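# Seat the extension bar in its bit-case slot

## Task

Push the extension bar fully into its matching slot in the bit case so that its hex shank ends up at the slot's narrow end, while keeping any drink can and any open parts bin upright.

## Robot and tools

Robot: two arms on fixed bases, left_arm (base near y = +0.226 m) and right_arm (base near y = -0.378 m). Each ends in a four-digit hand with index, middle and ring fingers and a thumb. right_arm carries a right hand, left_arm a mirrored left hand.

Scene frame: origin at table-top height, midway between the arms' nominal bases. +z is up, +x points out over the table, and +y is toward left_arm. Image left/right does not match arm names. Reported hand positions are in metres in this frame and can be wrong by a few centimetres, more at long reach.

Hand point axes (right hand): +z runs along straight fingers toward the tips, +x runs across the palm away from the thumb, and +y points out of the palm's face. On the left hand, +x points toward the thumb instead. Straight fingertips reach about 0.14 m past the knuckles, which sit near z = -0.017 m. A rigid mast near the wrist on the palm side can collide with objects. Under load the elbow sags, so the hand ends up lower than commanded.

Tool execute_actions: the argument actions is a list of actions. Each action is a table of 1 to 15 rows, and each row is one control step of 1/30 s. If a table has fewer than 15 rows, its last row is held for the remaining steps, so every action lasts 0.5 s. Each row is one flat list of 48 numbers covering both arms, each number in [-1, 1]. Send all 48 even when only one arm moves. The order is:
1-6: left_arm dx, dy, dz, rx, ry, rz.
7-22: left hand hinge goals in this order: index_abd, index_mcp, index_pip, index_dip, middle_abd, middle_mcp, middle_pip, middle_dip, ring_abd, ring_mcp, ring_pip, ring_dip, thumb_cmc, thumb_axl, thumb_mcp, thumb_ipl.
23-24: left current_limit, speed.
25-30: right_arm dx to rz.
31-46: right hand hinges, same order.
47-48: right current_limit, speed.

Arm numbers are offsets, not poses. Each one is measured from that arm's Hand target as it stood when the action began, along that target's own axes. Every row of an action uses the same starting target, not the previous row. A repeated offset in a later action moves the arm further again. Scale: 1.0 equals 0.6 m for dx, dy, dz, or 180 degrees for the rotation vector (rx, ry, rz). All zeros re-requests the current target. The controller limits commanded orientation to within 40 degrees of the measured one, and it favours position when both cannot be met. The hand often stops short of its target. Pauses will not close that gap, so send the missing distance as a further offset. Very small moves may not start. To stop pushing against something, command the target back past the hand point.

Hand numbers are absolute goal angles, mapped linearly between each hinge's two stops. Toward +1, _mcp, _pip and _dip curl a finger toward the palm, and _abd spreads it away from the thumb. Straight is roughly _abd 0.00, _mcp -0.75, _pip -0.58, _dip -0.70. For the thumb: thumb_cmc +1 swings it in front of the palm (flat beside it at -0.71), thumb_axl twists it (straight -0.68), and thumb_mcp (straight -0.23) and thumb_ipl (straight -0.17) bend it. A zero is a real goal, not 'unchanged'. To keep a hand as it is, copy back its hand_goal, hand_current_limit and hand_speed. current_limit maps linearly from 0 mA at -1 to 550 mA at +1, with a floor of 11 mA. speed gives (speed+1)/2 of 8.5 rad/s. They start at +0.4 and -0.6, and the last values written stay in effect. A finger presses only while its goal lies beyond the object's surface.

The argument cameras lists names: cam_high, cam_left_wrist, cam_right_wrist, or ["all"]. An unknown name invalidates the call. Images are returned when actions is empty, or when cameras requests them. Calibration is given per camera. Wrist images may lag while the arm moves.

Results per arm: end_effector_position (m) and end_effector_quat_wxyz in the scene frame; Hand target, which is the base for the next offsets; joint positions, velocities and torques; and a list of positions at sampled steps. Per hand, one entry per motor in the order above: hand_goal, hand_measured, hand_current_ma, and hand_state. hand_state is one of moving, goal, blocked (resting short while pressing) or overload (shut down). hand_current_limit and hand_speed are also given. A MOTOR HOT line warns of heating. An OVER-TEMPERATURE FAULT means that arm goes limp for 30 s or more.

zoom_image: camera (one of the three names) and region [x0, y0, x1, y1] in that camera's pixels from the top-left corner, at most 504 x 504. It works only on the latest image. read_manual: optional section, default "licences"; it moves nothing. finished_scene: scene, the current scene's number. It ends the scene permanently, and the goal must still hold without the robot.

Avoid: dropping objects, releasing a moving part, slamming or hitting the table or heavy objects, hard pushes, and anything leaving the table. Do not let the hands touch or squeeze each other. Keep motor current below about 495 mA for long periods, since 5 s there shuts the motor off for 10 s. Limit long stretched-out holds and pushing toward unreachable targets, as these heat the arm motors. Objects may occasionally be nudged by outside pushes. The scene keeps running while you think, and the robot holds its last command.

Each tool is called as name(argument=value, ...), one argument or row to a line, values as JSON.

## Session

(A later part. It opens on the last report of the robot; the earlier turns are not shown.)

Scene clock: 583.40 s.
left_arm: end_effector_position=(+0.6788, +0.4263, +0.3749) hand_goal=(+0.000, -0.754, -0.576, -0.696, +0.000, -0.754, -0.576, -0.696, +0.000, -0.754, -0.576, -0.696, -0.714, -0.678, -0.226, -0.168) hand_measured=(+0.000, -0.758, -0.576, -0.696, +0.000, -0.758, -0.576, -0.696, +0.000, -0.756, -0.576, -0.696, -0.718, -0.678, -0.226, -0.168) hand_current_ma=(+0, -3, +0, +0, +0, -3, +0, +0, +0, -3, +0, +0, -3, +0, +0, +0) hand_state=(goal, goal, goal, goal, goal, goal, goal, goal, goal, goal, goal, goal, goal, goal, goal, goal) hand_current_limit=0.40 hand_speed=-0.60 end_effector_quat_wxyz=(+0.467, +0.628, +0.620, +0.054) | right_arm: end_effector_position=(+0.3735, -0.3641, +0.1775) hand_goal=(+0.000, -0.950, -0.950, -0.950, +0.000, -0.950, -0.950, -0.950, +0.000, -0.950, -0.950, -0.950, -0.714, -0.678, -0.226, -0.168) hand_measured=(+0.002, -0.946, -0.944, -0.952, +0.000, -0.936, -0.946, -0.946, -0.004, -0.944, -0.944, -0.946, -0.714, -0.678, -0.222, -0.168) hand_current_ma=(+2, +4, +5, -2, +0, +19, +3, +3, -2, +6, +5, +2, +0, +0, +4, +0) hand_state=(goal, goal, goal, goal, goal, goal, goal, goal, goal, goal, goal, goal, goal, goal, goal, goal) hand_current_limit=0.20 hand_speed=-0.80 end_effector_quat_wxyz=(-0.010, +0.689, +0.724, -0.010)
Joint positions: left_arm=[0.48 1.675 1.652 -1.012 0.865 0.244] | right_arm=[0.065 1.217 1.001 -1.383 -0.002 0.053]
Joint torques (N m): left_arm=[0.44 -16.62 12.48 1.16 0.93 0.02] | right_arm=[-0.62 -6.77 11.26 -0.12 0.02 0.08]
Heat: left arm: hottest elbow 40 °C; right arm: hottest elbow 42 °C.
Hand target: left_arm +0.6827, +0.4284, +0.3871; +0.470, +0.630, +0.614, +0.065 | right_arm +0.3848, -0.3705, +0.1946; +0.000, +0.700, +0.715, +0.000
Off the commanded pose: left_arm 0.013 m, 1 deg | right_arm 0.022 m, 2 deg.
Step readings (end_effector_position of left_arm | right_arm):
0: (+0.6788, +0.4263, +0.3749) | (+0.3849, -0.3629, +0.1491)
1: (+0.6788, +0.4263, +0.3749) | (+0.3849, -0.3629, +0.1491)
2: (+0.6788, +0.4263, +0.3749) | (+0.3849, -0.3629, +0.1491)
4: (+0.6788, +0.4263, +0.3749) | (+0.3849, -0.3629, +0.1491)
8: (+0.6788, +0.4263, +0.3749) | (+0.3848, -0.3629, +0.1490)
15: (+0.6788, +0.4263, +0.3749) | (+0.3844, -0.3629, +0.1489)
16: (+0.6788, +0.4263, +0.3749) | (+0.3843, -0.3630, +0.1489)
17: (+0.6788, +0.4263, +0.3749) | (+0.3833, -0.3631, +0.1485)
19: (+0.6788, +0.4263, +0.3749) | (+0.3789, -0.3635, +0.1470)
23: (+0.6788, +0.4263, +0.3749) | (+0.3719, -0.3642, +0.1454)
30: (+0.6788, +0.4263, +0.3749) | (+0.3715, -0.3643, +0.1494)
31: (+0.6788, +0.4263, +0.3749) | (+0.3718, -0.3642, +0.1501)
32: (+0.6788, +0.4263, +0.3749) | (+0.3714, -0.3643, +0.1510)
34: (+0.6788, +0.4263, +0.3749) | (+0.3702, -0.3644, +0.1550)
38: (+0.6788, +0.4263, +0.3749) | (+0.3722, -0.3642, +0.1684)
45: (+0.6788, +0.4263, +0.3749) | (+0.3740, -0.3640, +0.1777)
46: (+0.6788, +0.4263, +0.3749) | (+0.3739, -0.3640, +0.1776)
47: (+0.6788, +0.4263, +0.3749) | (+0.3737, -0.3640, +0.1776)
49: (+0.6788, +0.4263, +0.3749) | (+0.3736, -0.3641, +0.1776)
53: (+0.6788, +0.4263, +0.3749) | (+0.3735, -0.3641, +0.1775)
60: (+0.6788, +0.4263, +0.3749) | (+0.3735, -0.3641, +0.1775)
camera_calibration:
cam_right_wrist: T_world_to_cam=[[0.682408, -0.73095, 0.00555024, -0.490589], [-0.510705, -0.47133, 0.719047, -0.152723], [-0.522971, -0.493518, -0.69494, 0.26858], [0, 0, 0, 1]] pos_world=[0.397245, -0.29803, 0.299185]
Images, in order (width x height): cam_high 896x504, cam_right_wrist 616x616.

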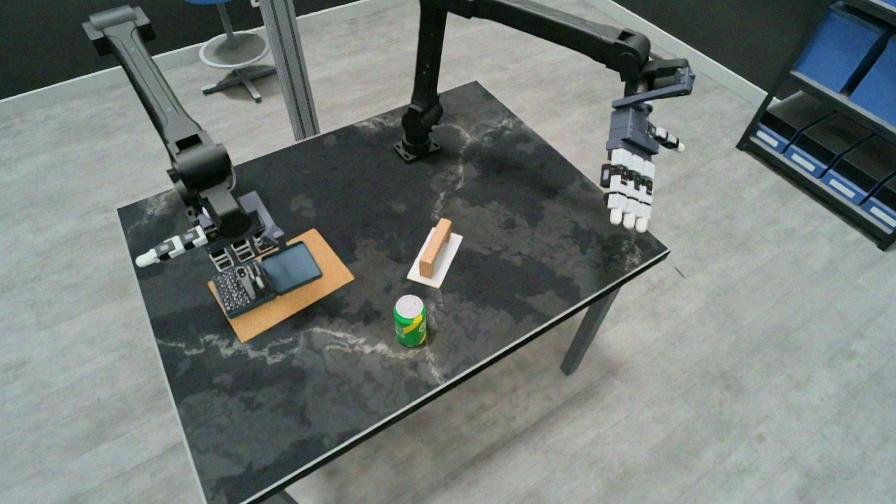

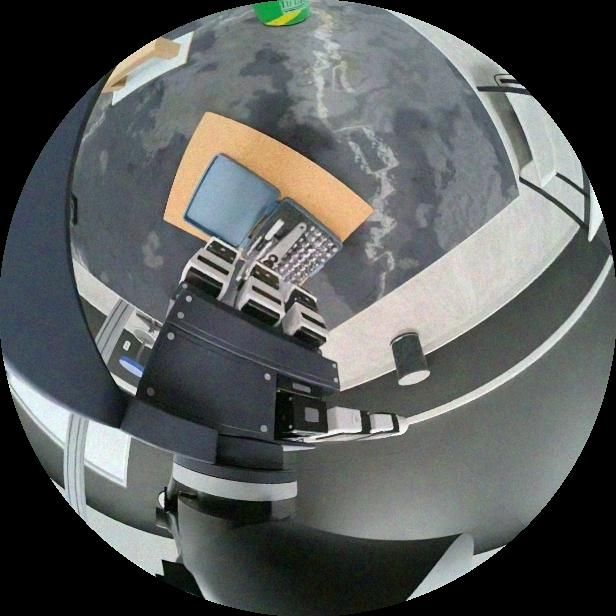

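zoom_image(
  camera="cam_right_wrist",
  region=[200, 180, 360, 300],
)

zoom_image(
  camera="cam_high",
  region=[200, 220, 340, 330],
)

Scaled by 3.150 from the camera's 616x616 image, which has a finer 880x880 frame.

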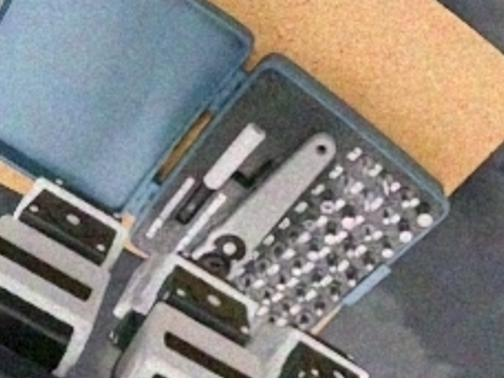

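Scaled by 3.600 from the camera's 896x504 image, which has a finer 1280x720 frame.

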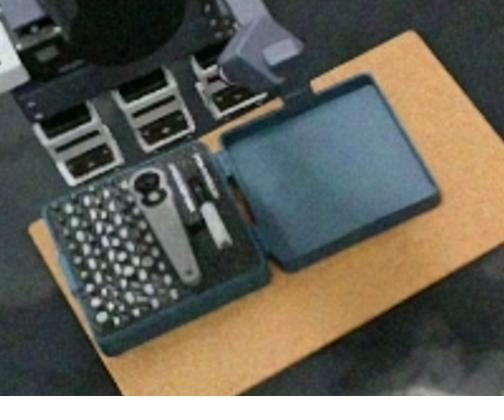

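zoom_image(
  camera="cam_right_wrist",
  region=[240, 205, 300, 265],
)

zoom_image(
  camera="cam_high",
  region=[235, 250, 285, 300],
)

Scaled by 8.400 from the camera's 616x616 image, which has a finer 880x880 frame.

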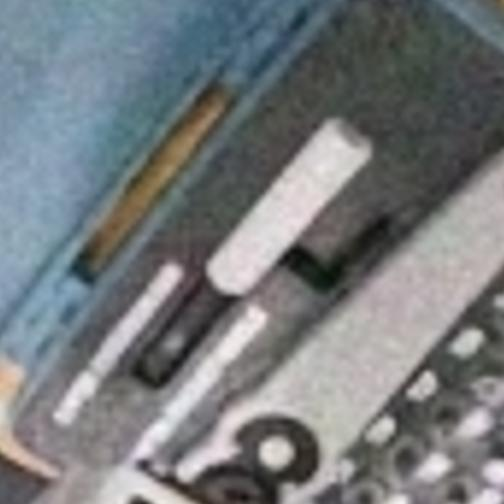

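Scaled by 10.080 from the camera's 896x504 image, which has a finer 1280x720 frame.

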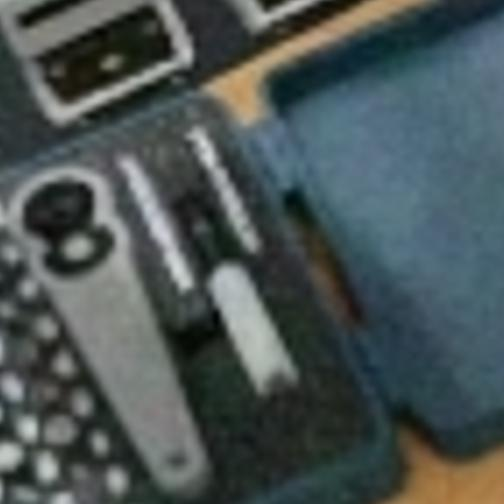

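execute_actions(
  actions=[
    [[0,0,0,0,0,0,0,-0.754,-0.576,-0.696,0,-0.754,-0.576,-0.696,0,-0.754,-0.576,-0.696,-0.714,-0.678,-0.226,-0.168,0.4,-0.6,0.0008,-0.0293,0.045,0,0,0,0,-0.95,-0.95,-0.95,0.03,-0.59,-0.576,-0.696,0,-0.95,-0.95,-0.95,-0.714,-0.678,-0.226,-0.168,0.2,-0.8]],
    [[0,0,0,0,0,0,0,-0.754,-0.576,-0.696,0,-0.754,-0.576,-0.696,0,-0.754,-0.576,-0.696,-0.714,-0.678,-0.226,-0.168,0.4,-0.6,0,0,0.033,0,0,0,0,-0.95,-0.95,-0.95,0.03,-0.59,-0.576,-0.696,0,-0.95,-0.95,-0.95,-0.714,-0.678,-0.226,-0.168,0.2,-0.8]],
  ],
  cameras=["cam_right_wrist"],
)

zoom_image(
  camera="cam_right_wrist",
  region=[200, 180, 320, 300],
)

Scene clock: 622.50 s.
left_arm: end_effector_position=(+0.6788, +0.4263, +0.3749) hand_goal=(+0.000, -0.754, -0.576, -0.696, +0.000, -0.754, -0.576, -0.696, +0.000, -0.754, -0.576, -0.696, -0.714, -0.678, -0.226, -0.168) hand_measured=(+0.000, -0.758, -0.576, -0.696, +0.000, -0.758, -0.576, -0.696, +0.000, -0.756, -0.576, -0.696, -0.718, -0.678, -0.226, -0.168) hand_current_ma=(+0, -3, +0, +0, +0, -3, +0, +0, +0, -3, +0, +0, -3, +0, +0, +0) hand_state=(goal, goal, goal, goal, goal, goal, goal, goal, goal, goal, goal, goal, goal, goal, goal, goal) hand_current_limit=0.40 hand_speed=-0.60 end_effector_quat_wxyz=(+0.467, +0.628, +0.620, +0.054) | right_arm: end_effector_position=(+0.3660, -0.3652, +0.1530) hand_goal=(+0.000, -0.950, -0.950, -0.950, +0.030, -0.590, -0.576, -0.696, +0.000, -0.950, -0.950, -0.950, -0.714, -0.678, -0.226, -0.168) hand_measured=(+0.002, -0.946, -0.944, -0.952, +0.026, -0.592, -0.578, -0.700, -0.004, -0.944, -0.944, -0.946, -0.714, -0.678, -0.222, -0.168) hand_current_ma=(+2, +4, +5, -2, -2, -2, -2, -2, -2, +6, +5, +2, +0, +0, +4, +0) hand_state=(goal, goal, goal, goal, goal, goal, goal, goal, goal, goal, goal, goal, goal, goal, goal, goal) hand_current_limit=0.20 hand_speed=-0.80 end_effector_quat_wxyz=(+0.001, +0.691, +0.723, +0.002)
Joint positions: left_arm=[0.48 1.675 1.652 -1.012 0.865 0.244] | right_arm=[0.065 1.193 0.909 -1.282 -0.002 0.057]
Joint torques (N m): left_arm=[0.44 -16.67 12.48 1.16 0.93 0.02] | right_arm=[-0.26 -5.6 7.75 0.77 0.01 0.08]
Heat: left arm: hottest elbow 40 °C; right arm: hottest elbow 44 °C.
Hand target: left_arm +0.6827, +0.4284, +0.3871; +0.470, +0.630, +0.614, +0.065 | right_arm +0.3672, -0.3704, +0.1479; +0.000, +0.700, +0.714, +0.000
Off the commanded pose: left_arm 0.013 m, 1 deg | right_arm 0.007 m, 1 deg.
Step readings (end_effector_position of left_arm | right_arm):
0: (+0.6788, +0.4263, +0.3749) | (+0.3735, -0.3641, +0.1775)
1: (+0.6788, +0.4263, +0.3749) | (+0.3735, -0.3641, +0.1775)
2: (+0.6788, +0.4263, +0.3749) | (+0.3735, -0.3641, +0.1777)
4: (+0.6788, +0.4263, +0.3749) | (+0.3744, -0.3641, +0.1775)
8: (+0.6788, +0.4263, +0.3749) | (+0.3697, -0.3647, +0.1723)
15: (+0.6788, +0.4263, +0.3749) | (+0.3662, -0.3652, +0.1672)
16: (+0.6788, +0.4263, +0.3749) | (+0.3665, -0.3651, +0.1672)
17: (+0.6788, +0.4263, +0.3749) | (+0.3670, -0.3651, +0.1666)
19: (+0.6788, +0.4263, +0.3749) | (+0.3684, -0.3649, +0.1639)
23: (+0.6788, +0.4263, +0.3749) | (+0.3654, -0.3652, +0.1548)
30: (+0.6788, +0.4263, +0.3749) | (+0.3658, -0.3652, +0.1529)
camera_calibration:
cam_right_wrist: T_world_to_cam=[[0.678561, -0.73412, 0.0249562, -0.488912], [-0.535536, -0.471181, 0.700849, -0.127648], [-0.502749, -0.488934, -0.712873, 0.244047], [0, 0, 0, 1]] pos_world=[0.386091, -0.299743, 0.275638]
Images, in order (width x height): cam_right_wrist 616x616.

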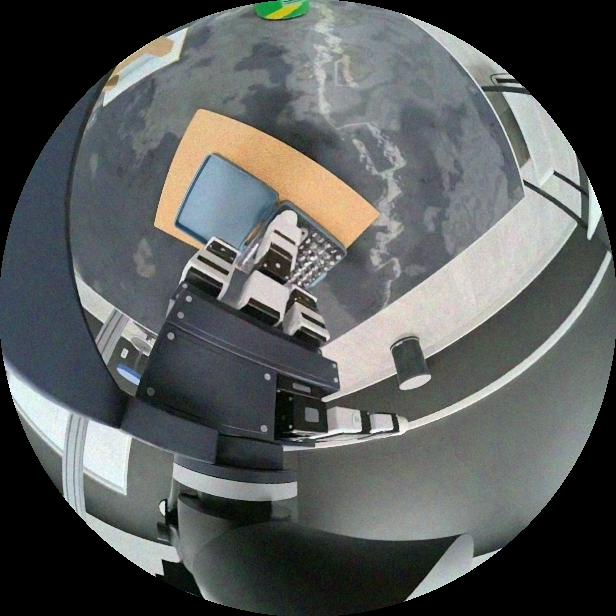

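Scaled by 4.200 from the camera's 616x616 image, which has a finer 880x880 frame.

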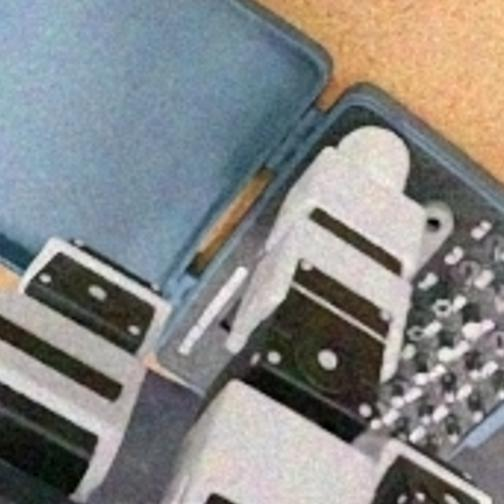

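execute_actions(
  actions=[
    [[0,0,0,0,0,0,0,-0.754,-0.576,-0.696,0,-0.754,-0.576,-0.696,0,-0.754,-0.576,-0.696,-0.714,-0.678,-0.226,-0.168,0.4,-0.6,0,0,0,0,0,0,0,-0.95,-0.95,-0.95,0.03,-0.68,-0.576,-0.696,0,-0.95,-0.95,-0.95,-0.714,-0.678,-0.226,-0.168,0.2,-0.9]],
    [[0,0,0,0,0,0,0,-0.754,-0.576,-0.696,0,-0.754,-0.576,-0.696,0,-0.754,-0.576,-0.696,-0.714,-0.678,-0.226,-0.168,0.4,-0.6,0,0,0,0,0,0,0,-0.95,-0.95,-0.95,0.03,-0.71,-0.576,-0.696,0,-0.95,-0.95,-0.95,-0.714,-0.678,-0.226,-0.168,0.2,-0.93]],
  ],
  cameras=["cam_right_wrist", "cam_high"],
)

zoom_image(
  camera="cam_right_wrist",
  region=[200, 180, 320, 300],
)

zoom_image(
  camera="cam_high",
  region=[235, 250, 285, 300],
)

Scene clock: 632.80 s.
left_arm: end_effector_position=(+0.6788, +0.4263, +0.3749) hand_goal=(+0.000, -0.754, -0.576, -0.696, +0.000, -0.754, -0.576, -0.696, +0.000, -0.754, -0.576, -0.696, -0.714, -0.678, -0.226, -0.168) hand_measured=(+0.000, -0.758, -0.576, -0.696, +0.000, -0.758, -0.576, -0.696, +0.000, -0.756, -0.576, -0.696, -0.718, -0.678, -0.226, -0.168) hand_current_ma=(+0, -3, +0, +0, +0, -3, +0, +0, +0, -3, +0, +0, -3, +0, +0, +0) hand_state=(goal, goal, goal, goal, goal, goal, goal, goal, goal, goal, goal, goal, goal, goal, goal, goal) hand_current_limit=0.40 hand_speed=-0.60 end_effector_quat_wxyz=(+0.467, +0.628, +0.620, +0.054) | right_arm: end_effector_position=(+0.3669, -0.3651, +0.1533) hand_goal=(+0.000, -0.950, -0.950, -0.950, +0.030, -0.710, -0.576, -0.696, +0.000, -0.950, -0.950, -0.950, -0.714, -0.678, -0.226, -0.168) hand_measured=(+0.002, -0.946, -0.944, -0.952, +0.026, -0.686, -0.574, -0.696, -0.004, -0.944, -0.944, -0.946, -0.714, -0.678, -0.222, -0.168) hand_current_ma=(+2, +4, +5, -2, -2, +44, +2, +0, -2, +6, +5, +2, +0, +0, +4, +0) hand_state=(goal, goal, goal, goal, goal, blocked, goal, goal, goal, goal, goal, goal, goal, goal, goal, goal) hand_current_limit=0.20 hand_speed=-0.93 end_effector_quat_wxyz=(+0.002, +0.691, +0.723, +0.004)
Joint positions: left_arm=[0.48 1.675 1.652 -1.012 0.865 0.244] | right_arm=[0.065 1.193 0.909 -1.278 -0.002 0.057]
Joint torques (N m): left_arm=[0.44 -16.67 12.48 1.16 0.93 0.02] | right_arm=[-0.26 -5.66 7.77 0.62 0.02 0.08]
Heat: left arm: hottest elbow 40 °C; right arm: hottest elbow 43 °C.
Hand target: left_arm +0.6827, +0.4284, +0.3871; +0.470, +0.630, +0.614, +0.065 | right_arm +0.3673, -0.3704, +0.1480; +0.000, +0.700, +0.715, +0.000
Off the commanded pose: left_arm 0.013 m, 1 deg | right_arm 0.008 m, 1 deg.
Step readings (end_effector_position of left_arm | right_arm):
0: (+0.6788, +0.4263, +0.3749) | (+0.3660, -0.3652, +0.1530)
1: (+0.6788, +0.4263, +0.3749) | (+0.3660, -0.3652, +0.1530)
2: (+0.6788, +0.4263, +0.3749) | (+0.3660, -0.3652, +0.1530)
4: (+0.6788, +0.4263, +0.3749) | (+0.3660, -0.3652, +0.1530)
8: (+0.6788, +0.4263, +0.3749) | (+0.3660, -0.3652, +0.1530)
15: (+0.6788, +0.4263, +0.3749) | (+0.3660, -0.3652, +0.1530)
16: (+0.6788, +0.4263, +0.3749) | (+0.3660, -0.3652, +0.1530)
17: (+0.6788, +0.4263, +0.3749) | (+0.3661, -0.3652, +0.1531)
19: (+0.6788, +0.4263, +0.3749) | (+0.3666, -0.3652, +0.1532)
23: (+0.6788, +0.4263, +0.3749) | (+0.3669, -0.3651, +0.1533)
30: (+0.6788, +0.4263, +0.3749) | (+0.3669, -0.3651, +0.1533)
camera_calibration:
cam_right_wrist: T_world_to_cam=[[0.678483, -0.734113, 0.0271903, -0.489768], [-0.538155, -0.471499, 0.698626, -0.126091], [-0.50005, -0.488638, -0.714971, 0.244257], [0, 0, 0, 1]] pos_world=[0.386584, -0.299644, 0.276044]
Images, in order (width x height): cam_high 896x504, cam_right_wrist 616x616.

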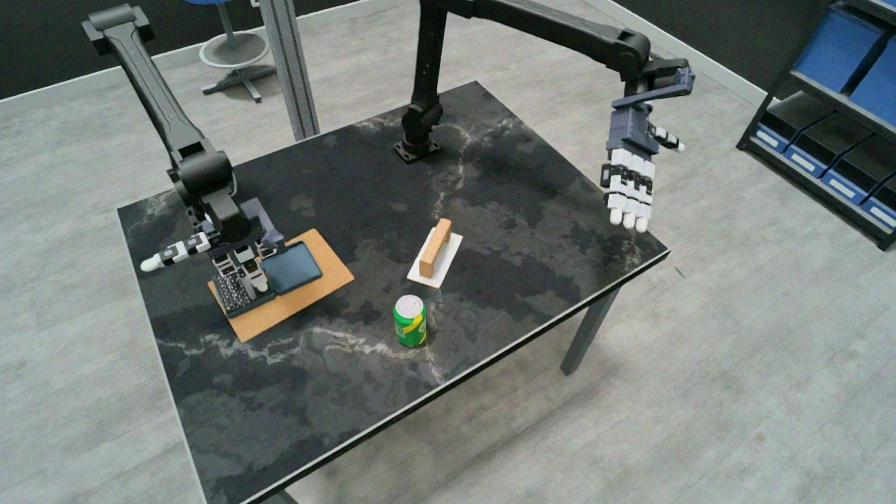

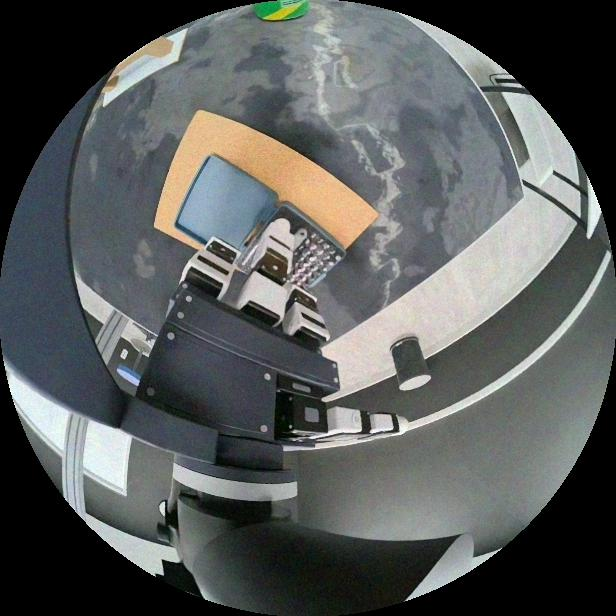

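Scaled by 4.200 from the camera's 616x616 image, which has a finer 880x880 frame.

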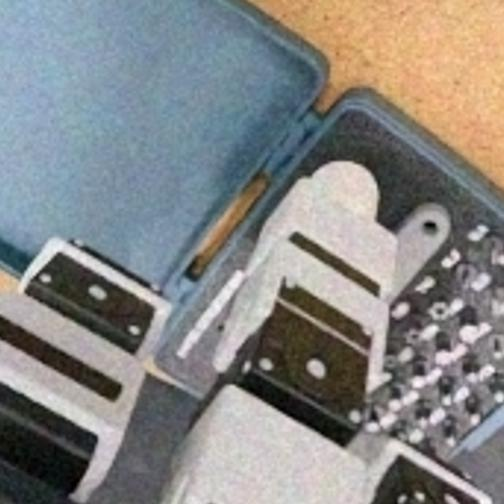

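Scaled by 10.080 from the camera's 896x504 image, which has a finer 1280x720 frame.

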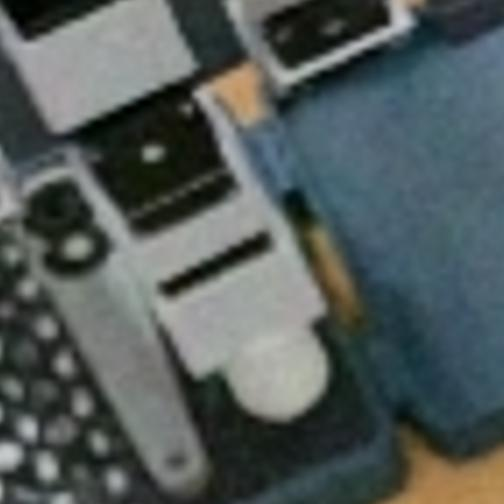

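execute_actions(
  actions=[
    [[0,0,0,0,0,0,0,-0.754,-0.576,-0.696,0,-0.754,-0.576,-0.696,0,-0.754,-0.576,-0.696,-0.714,-0.678,-0.226,-0.168,0.4,-0.6,0,0,0,0,0,0,0,-0.95,-0.95,-0.95,0.03,-0.74,-0.576,-0.696,0,-0.95,-0.95,-0.95,-0.714,-0.678,-0.226,-0.168,0.2,-0.93]],
  ],
  cameras=["cam_right_wrist", "cam_high"],
)

zoom_image(
  camera="cam_high",
  region=[235, 250, 285, 300],
)

Scene clock: 639.30 s.
left_arm: end_effector_position=(+0.6788, +0.4263, +0.3749) hand_goal=(+0.000, -0.754, -0.576, -0.696, +0.000, -0.754, -0.576, -0.696, +0.000, -0.754, -0.576, -0.696, -0.714, -0.678, -0.226, -0.168) hand_measured=(+0.000, -0.758, -0.576, -0.696, +0.000, -0.758, -0.576, -0.696, +0.000, -0.756, -0.576, -0.696, -0.718, -0.678, -0.226, -0.168) hand_current_ma=(+0, -3, +0, +0, +0, -3, +0, +0, +0, -3, +0, +0, -3, +0, +0, +0) hand_state=(goal, goal, goal, goal, goal, goal, goal, goal, goal, goal, goal, goal, goal, goal, goal, goal) hand_current_limit=0.40 hand_speed=-0.60 end_effector_quat_wxyz=(+0.467, +0.628, +0.620, +0.054) | right_arm: end_effector_position=(+0.3675, -0.3651, +0.1536) hand_goal=(+0.000, -0.950, -0.950, -0.950, +0.030, -0.740, -0.576, -0.696, +0.000, -0.950, -0.950, -0.950, -0.714, -0.678, -0.226, -0.168) hand_measured=(+0.002, -0.946, -0.944, -0.952, +0.026, -0.702, -0.570, -0.694, -0.004, -0.944, -0.944, -0.946, -0.714, -0.678, -0.222, -0.168) hand_current_ma=(+2, +4, +5, -2, -2, +81, +6, +2, -2, +6, +5, +2, +0, +0, +4, +0) hand_state=(goal, goal, goal, goal, goal, blocked, goal, goal, goal, goal, goal, goal, goal, goal, goal, goal) hand_current_limit=0.20 hand_speed=-0.93 end_effector_quat_wxyz=(+0.003, +0.691, +0.723, +0.005)
Joint positions: left_arm=[0.48 1.675 1.652 -1.012 0.865 0.244] | right_arm=[0.065 1.193 0.909 -1.276 -0.002 0.057]
Joint torques (N m): left_arm=[0.44 -16.67 12.48 1.16 0.93 0.02] | right_arm=[-0.21 -5.66 7.77 0.55 0.03 0.08]
Heat: left arm: hottest elbow 40 °C; right arm: hottest elbow 43 °C.
Hand target: left_arm +0.6827, +0.4284, +0.3871; +0.470, +0.630, +0.614, +0.065 | right_arm +0.3673, -0.3703, +0.1480; +0.000, +0.700, +0.715, +0.000
Off the commanded pose: left_arm 0.013 m, 1 deg | right_arm 0.008 m, 1 deg.
Step readings (end_effector_position of left_arm | right_arm):
0: (+0.6788, +0.4263, +0.3749) | (+0.3669, -0.3651, +0.1533)
1: (+0.6788, +0.4263, +0.3749) | (+0.3669, -0.3651, +0.1533)
2: (+0.6788, +0.4263, +0.3749) | (+0.3669, -0.3651, +0.1533)
4: (+0.6788, +0.4263, +0.3749) | (+0.3672, -0.3651, +0.1534)
8: (+0.6788, +0.4263, +0.3749) | (+0.3675, -0.3651, +0.1536)
15: (+0.6788, +0.4263, +0.3749) | (+0.3675, -0.3651, +0.1536)
camera_calibration:
cam_right_wrist: T_world_to_cam=[[0.678396, -0.734132, 0.0288041, -0.490395], [-0.540037, -0.471687, 0.697045, -0.125037], [-0.498136, -0.488427, -0.716449, 0.244353], [0, 0, 0, 1]] pos_world=[0.386878, -0.299644, 0.276349]
Images, in order (width x height): cam_high 896x504, cam_right_wrist 616x616.

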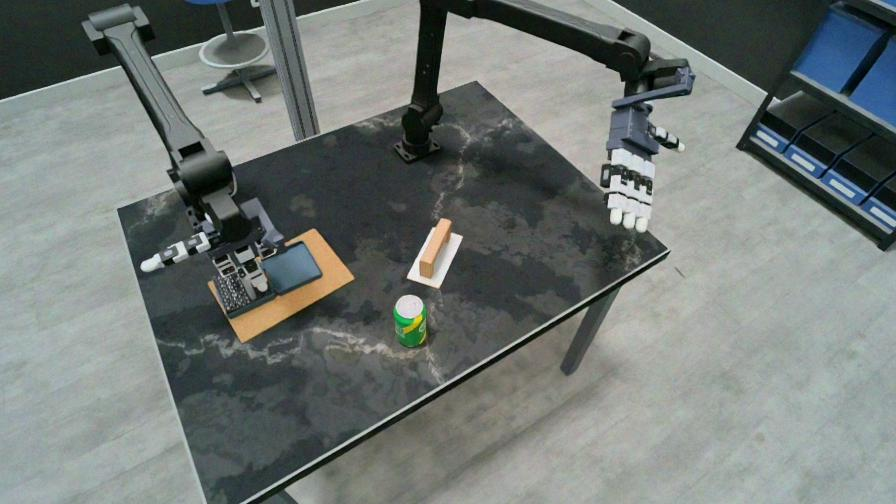

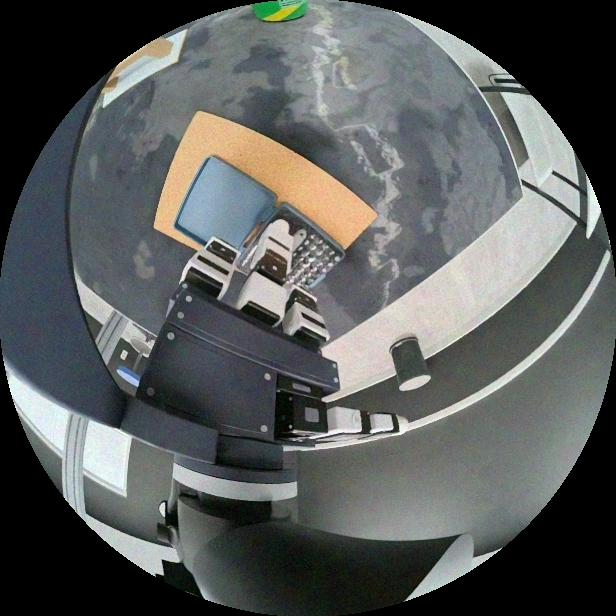

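Scaled by 10.080 from the camera's 896x504 image, which has a finer 1280x720 frame.

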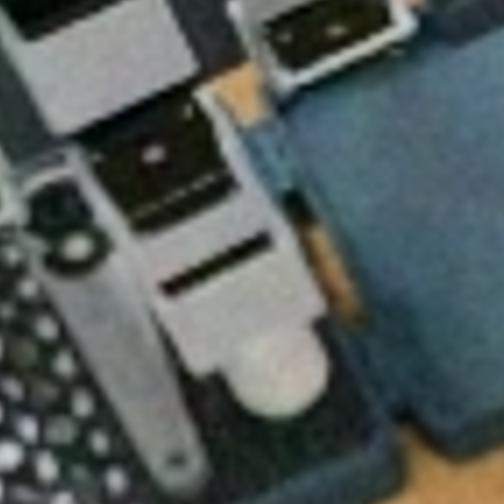

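execute_actions(
  actions=[
    [[0,0,0,0,0,0,0,-0.754,-0.576,-0.696,0,-0.754,-0.576,-0.696,0,-0.754,-0.576,-0.696,-0.714,-0.678,-0.226,-0.168,0.4,-0.6,0,0,0,0,0,0,0,-0.95,-0.95,-0.95,0.03,-0.78,-0.576,-0.696,0,-0.95,-0.95,-0.95,-0.714,-0.678,-0.226,-0.168,0.2,-0.93]],
  ],
  cameras=["cam_high"],
)

zoom_image(
  camera="cam_high",
  region=[235, 250, 285, 300],
)

execute_actions(
  actions=[
    [[0,0,0,0,0,0,0,-0.754,-0.576,-0.696,0,-0.754,-0.576,-0.696,0,-0.754,-0.576,-0.696,-0.714,-0.678,-0.226,-0.168,0.4,-0.6,0,0,0,0,0,0,0,-0.95,-0.95,-0.95,0.03,-0.6,-0.3,-0.696,0,-0.95,-0.95,-0.95,-0.714,-0.678,-0.226,-0.168,0.2,-0.8]],
    [[0,0,0,0,0,0,0,-0.754,-0.576,-0.696,0,-0.754,-0.576,-0.696,0,-0.754,-0.576,-0.696,-0.714,-0.678,-0.226,-0.168,0.4,-0.6,0,0,0,0,0,0,0,-0.95,-0.95,-0.95,0.03,-0.3,0.2,-0.696,0,-0.95,-0.95,-0.95,-0.714,-0.678,-0.226,-0.168,0.2,-0.8]],
  ],
  cameras=["cam_right_wrist", "cam_high"],
)

zoom_image(
  camera="cam_high",
  region=[235, 250, 285, 300],
)

zoom_image(
  camera="cam_right_wrist",
  region=[230, 195, 310, 275],
)

Scene clock: 649.27 s.
left_arm: end_effector_position=(+0.6788, +0.4263, +0.3749) hand_goal=(+0.000, -0.754, -0.576, -0.696, +0.000, -0.754, -0.576, -0.696, +0.000, -0.754, -0.576, -0.696, -0.714, -0.678, -0.226, -0.168) hand_measured=(+0.000, -0.758, -0.576, -0.696, +0.000, -0.758, -0.576, -0.696, +0.000, -0.756, -0.576, -0.696, -0.718, -0.678, -0.226, -0.168) hand_current_ma=(+0, -3, +0, +0, +0, -3, +0, +0, +0, -3, +0, +0, -3, +0, +0, +0) hand_state=(goal, goal, goal, goal, goal, goal, goal, goal, goal, goal, goal, goal, goal, goal, goal, goal) hand_current_limit=0.40 hand_speed=-0.60 end_effector_quat_wxyz=(+0.467, +0.628, +0.620, +0.054) | right_arm: end_effector_position=(+0.3676, -0.3650, +0.1536) hand_goal=(+0.000, -0.950, -0.950, -0.950, +0.030, -0.780, -0.576, -0.696, +0.000, -0.950, -0.950, -0.950, -0.714, -0.678, -0.226, -0.168) hand_measured=(+0.002, -0.946, -0.944, -0.952, +0.026, -0.746, -0.568, -0.692, -0.004, -0.944, -0.944, -0.946, -0.714, -0.678, -0.222, -0.168) hand_current_ma=(+2, +4, +5, -2, -2, +71, +8, +3, -2, +6, +5, +2, +0, +0, +4, +0) hand_state=(goal, goal, goal, goal, goal, blocked, goal, goal, goal, goal, goal, goal, goal, goal, goal, goal) hand_current_limit=0.20 hand_speed=-0.93 end_effector_quat_wxyz=(+0.003, +0.691, +0.723, +0.005)
Joint positions: left_arm=[0.48 1.675 1.652 -1.012 0.865 0.244] | right_arm=[0.065 1.193 0.909 -1.275 -0.002 0.057]
Joint torques (N m): left_arm=[0.44 -16.62 12.49 1.16 0.93 0.02] | right_arm=[-0.21 -5.66 7.75 0.55 0.02 0.07]
Heat: left arm: hottest elbow 40 °C; right arm: hottest elbow 42 °C.
Hand target: left_arm +0.6827, +0.4284, +0.3871; +0.470, +0.630, +0.614, +0.065 | right_arm +0.3673, -0.3703, +0.1480; +0.000, +0.700, +0.715, +0.000
Off the commanded pose: left_arm 0.013 m, 1 deg | right_arm 0.008 m, 2 deg.
Step readings (end_effector_position of left_arm | right_arm):
0: (+0.6788, +0.4263, +0.3749) | (+0.3675, -0.3651, +0.1536)
1: (+0.6788, +0.4263, +0.3749) | (+0.3675, -0.3651, +0.1536)
2: (+0.6788, +0.4263, +0.3749) | (+0.3675, -0.3651, +0.1536)
4: (+0.6788, +0.4263, +0.3749) | (+0.3675, -0.3651, +0.1536)
8: (+0.6788, +0.4263, +0.3749) | (+0.3676, -0.3650, +0.1536)
15: (+0.6788, +0.4263, +0.3749) | (+0.3676, -0.3650, +0.1536)
Images, in order (width x height): cam_high 896x504.

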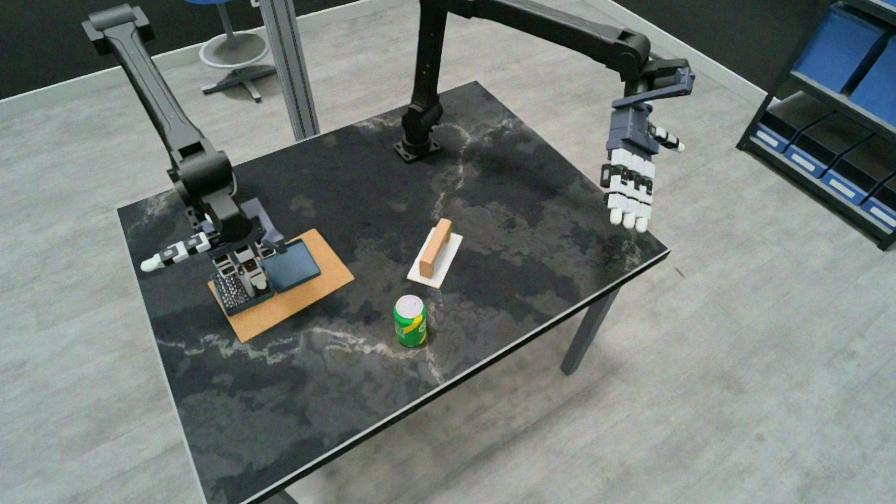

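Scaled by 10.080 from the camera's 896x504 image, which has a finer 1280x720 frame.

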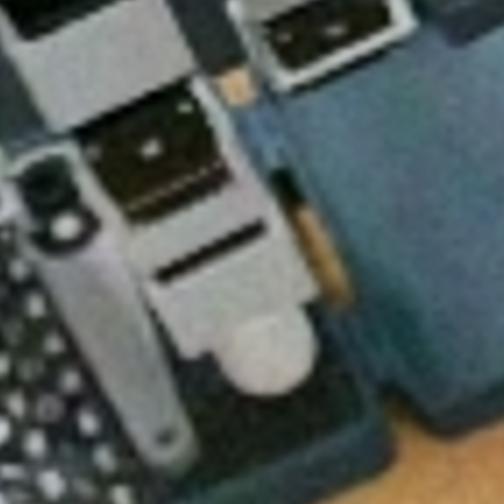

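Scene clock: 650.73 s.
left_arm: end_effector_position=(+0.6788, +0.4263, +0.3749) hand_goal=(+0.000, -0.754, -0.576, -0.696, +0.000, -0.754, -0.576, -0.696, +0.000, -0.754, -0.576, -0.696, -0.714, -0.678, -0.226, -0.168) hand_measured=(+0.000, -0.758, -0.576, -0.696, +0.000, -0.758, -0.576, -0.696, +0.000, -0.756, -0.576, -0.696, -0.718, -0.678, -0.226, -0.168) hand_current_ma=(+0, -3, +0, +0, +0, -3, +0, +0, +0, -3, +0, +0, -3, +0, +0, +0) hand_state=(goal, goal, goal, goal, goal, goal, goal, goal, goal, goal, goal, goal, goal, goal, goal, goal) hand_current_limit=0.40 hand_speed=-0.60 end_effector_quat_wxyz=(+0.467, +0.628, +0.620, +0.054) | right_arm: end_effector_position=(+0.3676, -0.3650, +0.1536) hand_goal=(+0.000, -0.950, -0.950, -0.950, +0.030, -0.300, +0.200, -0.696, +0.000, -0.950, -0.950, -0.950, -0.714, -0.678, -0.226, -0.168) hand_measured=(+0.002, -0.946, -0.944, -0.952, +0.026, -0.314, +0.192, -0.694, -0.004, -0.944, -0.944, -0.946, -0.714, -0.678, -0.222, -0.168) hand_current_ma=(+2, +4, +5, -2, -2, -20, -7, +2, -2, +6, +5, +2, +0, +0, +4, +0) hand_state=(goal, goal, goal, goal, goal, goal, goal, goal, goal, goal, goal, goal, goal, goal, goal, goal) hand_current_limit=0.20 hand_speed=-0.80 end_effector_quat_wxyz=(+0.003, +0.691, +0.723, +0.005)
Joint positions: left_arm=[0.48 1.675 1.652 -1.012 0.865 0.244] | right_arm=[0.065 1.193 0.909 -1.275 -0.002 0.057]
Joint torques (N m): left_arm=[0.44 -16.67 12.48 1.16 0.93 0.02] | right_arm=[-0.21 -5.66 7.79 0.55 0.02 0.09]
Heat: left arm: hottest elbow 40 °C; right arm: hottest elbow 42 °C.
Hand target: left_arm +0.6827, +0.4284, +0.3871; +0.470, +0.630, +0.614, +0.065 | right_arm +0.3673, -0.3703, +0.1480; +0.000, +0.700, +0.715, +0.000
Off the commanded pose: left_arm 0.013 m, 1 deg | right_arm 0.008 m, 1 deg.
Step readings (end_effector_position of left_arm | right_arm):
0: (+0.6788, +0.4263, +0.3749) | (+0.3676, -0.3650, +0.1536)
1: (+0.6788, +0.4263, +0.3749) | (+0.3676, -0.3650, +0.1536)
2: (+0.6788, +0.4263, +0.3749) | (+0.3676, -0.3650, +0.1536)
4: (+0.6788, +0.4263, +0.3749) | (+0.3676, -0.3650, +0.1536)
8: (+0.6788, +0.4263, +0.3749) | (+0.3676, -0.3650, +0.1536)
15: (+0.6788, +0.4263, +0.3749) | (+0.3676, -0.3650, +0.1536)
16: (+0.6788, +0.4263, +0.3749) | (+0.3676, -0.3650, +0.1536)
17: (+0.6788, +0.4263, +0.3749) | (+0.3676, -0.3650, +0.1536)
19: (+0.6788, +0.4263, +0.3749) | (+0.3676, -0.3650, +0.1536)
23: (+0.6788, +0.4263, +0.3749) | (+0.3676, -0.3650, +0.1536)
30: (+0.6788, +0.4263, +0.3749) | (+0.3676, -0.3650, +0.1536)
camera_calibration:
cam_right_wrist: T_world_to_cam=[[0.67838, -0.734135, 0.0290937, -0.490537], [-0.54033, -0.471679, 0.696823, -0.124807], [-0.497839, -0.488431, -0.716653, 0.244343], [0, 0, 0, 1]] pos_world=[0.386978, -0.299644, 0.276349]
Images, in order (width x height): cam_high 896x504, cam_right_wrist 616x616.

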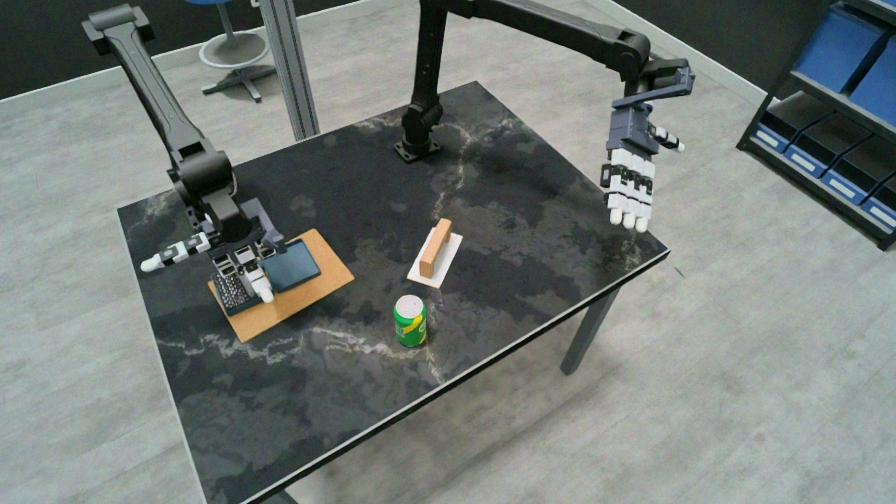

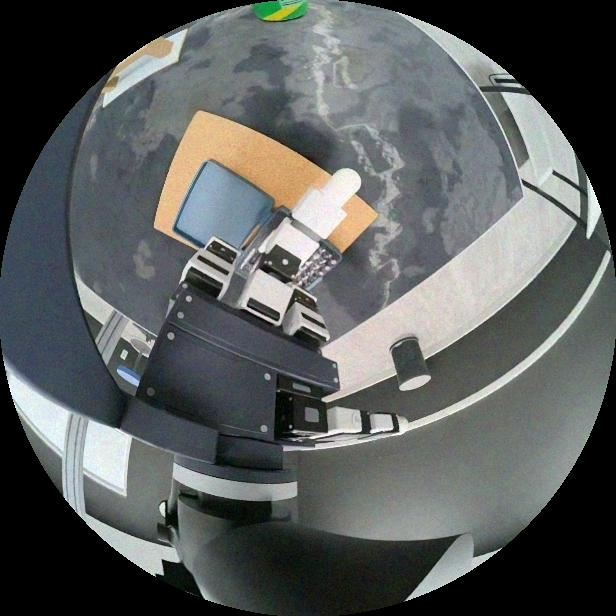

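Scaled by 10.080 from the camera's 896x504 image, which has a finer 1280x720 frame.

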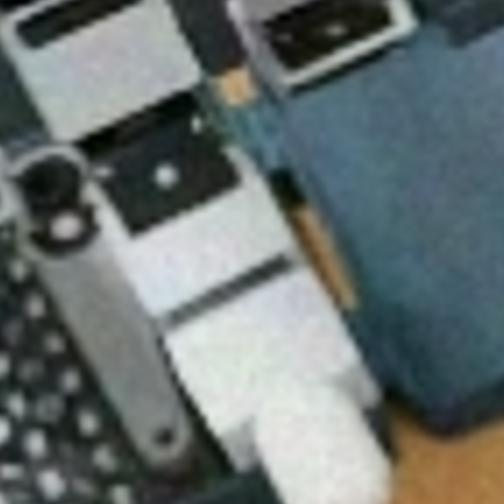

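Scaled by 6.300 from the camera's 616x616 image, which has a finer 880x880 frame.

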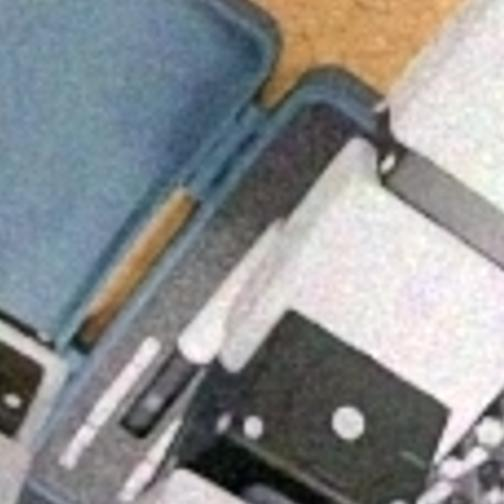

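execute_actions(
  actions=[
    [[0,0,0,0,0,0,0,-0.754,-0.576,-0.696,0,-0.754,-0.576,-0.696,0,-0.754,-0.576,-0.696,-0.714,-0.678,-0.226,-0.168,0.4,-0.6,0,0,-0.04,0,0,0,0,-0.95,-0.95,-0.95,0,-0.3,0.2,-0.696,0,-0.95,-0.95,-0.95,-0.714,-0.678,-0.226,-0.168,0.2,-0.8]],
    [[0,0,0,0,0,0,0,-0.754,-0.576,-0.696,0,-0.754,-0.576,-0.696,0,-0.754,-0.576,-0.696,-0.714,-0.678,-0.226,-0.168,0.4,-0.6,0,0,-0.05,0,0,0,0,-0.95,-0.95,-0.95,0,-0.95,-0.95,-0.95,0,-0.95,-0.95,-0.95,-0.714,-0.678,-0.226,-0.168,0.2,-0.7]],
    [[0,0,0,0,0,0,0,-0.754,-0.576,-0.696,0,-0.754,-0.576,-0.696,0,-0.754,-0.576,-0.696,-0.714,-0.678,-0.226,-0.168,0.4,-0.6,0,0,0,0,0,0,0,-0.95,-0.95,-0.95,0,-0.95,-0.95,-0.95,0,-0.95,-0.95,-0.95,-0.714,-0.678,-0.226,-0.168,0.2,-0.7]],
  ],
  cameras=["cam_right_wrist", "cam_high"],
)

zoom_image(
  camera="cam_right_wrist",
  region=[240, 200, 300, 260],
)

zoom_image(
  camera="cam_high",
  region=[235, 250, 285, 300],
)

Scene clock: 679.47 s.
left_arm: end_effector_position=(+0.6788, +0.4263, +0.3749) hand_goal=(+0.000, -0.754, -0.576, -0.696, +0.000, -0.754, -0.576, -0.696, +0.000, -0.754, -0.576, -0.696, -0.714, -0.678, -0.226, -0.168) hand_measured=(+0.000, -0.758, -0.576, -0.696, +0.000, -0.758, -0.576, -0.696, +0.000, -0.756, -0.576, -0.696, -0.718, -0.678, -0.226, -0.168) hand_current_ma=(+0, -3, +0, +0, +0, -3, +0, +0, +0, -3, +0, +0, -3, +0, +0, +0) hand_state=(goal, goal, goal, goal, goal, goal, goal, goal, goal, goal, goal, goal, goal, goal, goal, goal) hand_current_limit=0.40 hand_speed=-0.60 end_effector_quat_wxyz=(+0.467, +0.628, +0.620, +0.054) | right_arm: end_effector_position=(+0.3566, -0.3662, +0.1856) hand_goal=(+0.000, -0.950, -0.950, -0.950, +0.000, -0.950, -0.950, -0.950, +0.000, -0.950, -0.950, -0.950, -0.714, -0.678, -0.226, -0.168) hand_measured=(+0.002, -0.946, -0.944, -0.952, +0.004, -0.940, -0.944, -0.948, -0.004, -0.944, -0.944, -0.946, -0.714, -0.678, -0.222, -0.168) hand_current_ma=(+2, +4, +5, -2, +2, +14, +6, +2, -2, +6, +5, +2, +0, +0, +4, +0) hand_state=(goal, goal, goal, goal, goal, goal, goal, goal, goal, goal, goal, goal, goal, goal, goal, goal) hand_current_limit=0.20 hand_speed=-0.70 end_effector_quat_wxyz=(-0.009, +0.691, +0.723, -0.009)
Joint positions: left_arm=[0.48 1.675 1.652 -1.012 0.865 0.244] | right_arm=[0.065 1.164 0.98 -1.412 -0.002 0.057]
Joint torques (N m): left_arm=[0.44 -16.67 12.48 1.16 0.93 0.02] | right_arm=[-0.26 -5.71 11.28 -0.08 0.02 0.08]
Heat: left arm: hottest elbow 40 °C; right arm: hottest elbow 41 °C.
Hand target: left_arm +0.6827, +0.4284, +0.3871; +0.470, +0.630, +0.614, +0.065 | right_arm +0.3672, -0.3704, +0.2018; +0.000, +0.700, +0.715, +0.000
Off the commanded pose: left_arm 0.013 m, 1 deg | right_arm 0.020 m, 2 deg.
Step readings (end_effector_position of left_arm | right_arm):
0: (+0.6788, +0.4263, +0.3749) | (+0.3676, -0.3650, +0.1536)
1: (+0.6788, +0.4263, +0.3749) | (+0.3676, -0.3650, +0.1536)
2: (+0.6788, +0.4263, +0.3749) | (+0.3674, -0.3651, +0.1535)
4: (+0.6788, +0.4263, +0.3749) | (+0.3639, -0.3654, +0.1523)
8: (+0.6788, +0.4263, +0.3749) | (+0.3574, -0.3661, +0.1504)
15: (+0.6788, +0.4263, +0.3749) | (+0.3546, -0.3664, +0.1508)
16: (+0.6788, +0.4263, +0.3749) | (+0.3545, -0.3664, +0.1509)
17: (+0.6788, +0.4263, +0.3749) | (+0.3538, -0.3665, +0.1519)
19: (+0.6788, +0.4263, +0.3749) | (+0.3520, -0.3667, +0.1566)
23: (+0.6788, +0.4263, +0.3749) | (+0.3552, -0.3663, +0.1742)
30: (+0.6788, +0.4263, +0.3749) | (+0.3574, -0.3661, +0.1859)
31: (+0.6788, +0.4263, +0.3749) | (+0.3571, -0.3661, +0.1858)
32: (+0.6788, +0.4263, +0.3749) | (+0.3569, -0.3662, +0.1857)
34: (+0.6788, +0.4263, +0.3749) | (+0.3568, -0.3662, +0.1857)
38: (+0.6788, +0.4263, +0.3749) | (+0.3566, -0.3662, +0.1856)
45: (+0.6788, +0.4263, +0.3749) | (+0.3566, -0.3662, +0.1856)
camera_calibration:
cam_right_wrist: T_world_to_cam=[[0.67904, -0.734065, 0.00726088, -0.48097], [-0.514742, -0.469059, 0.717651, -0.165693], [-0.523397, -0.491052, -0.696365, 0.265646], [0, 0, 0, 1]] pos_world=[0.380347, -0.300337, 0.307389]
Images, in order (width x height): cam_high 896x504, cam_right_wrist 616x616.

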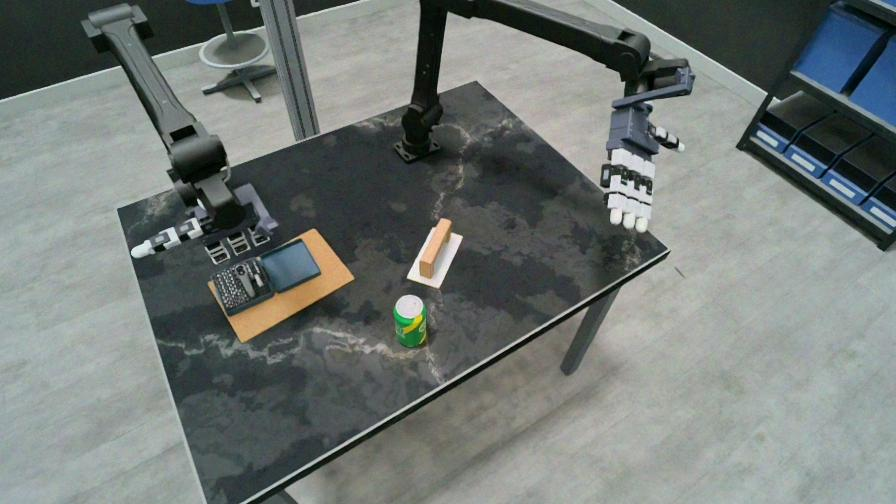

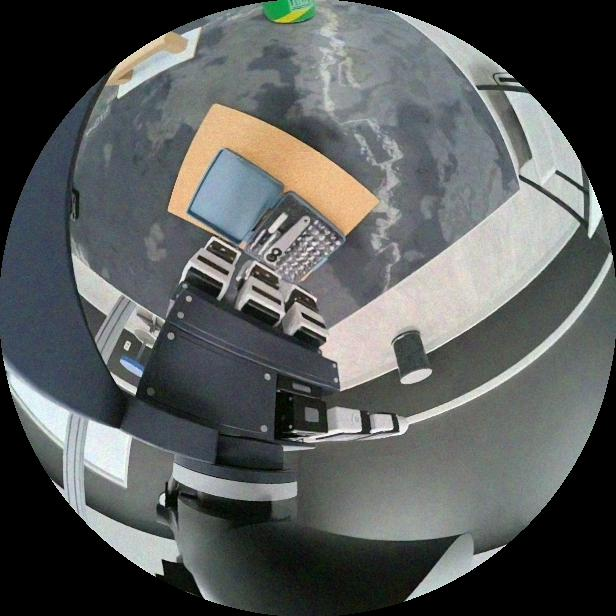

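Scaled by 8.400 from the camera's 616x616 image, which has a finer 880x880 frame.

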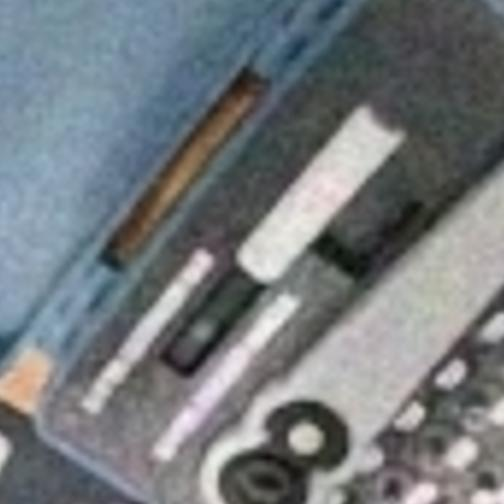

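Scaled by 10.080 from the camera's 896x504 image, which has a finer 1280x720 frame.

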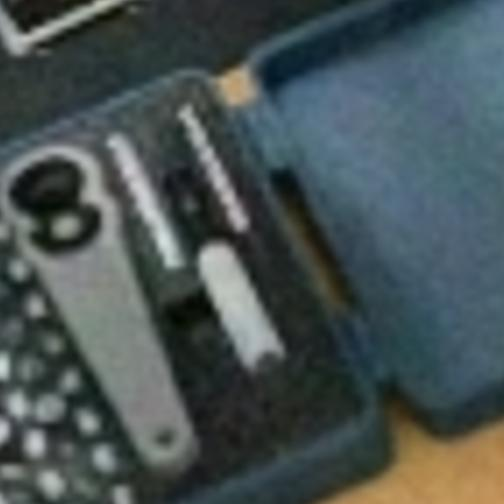

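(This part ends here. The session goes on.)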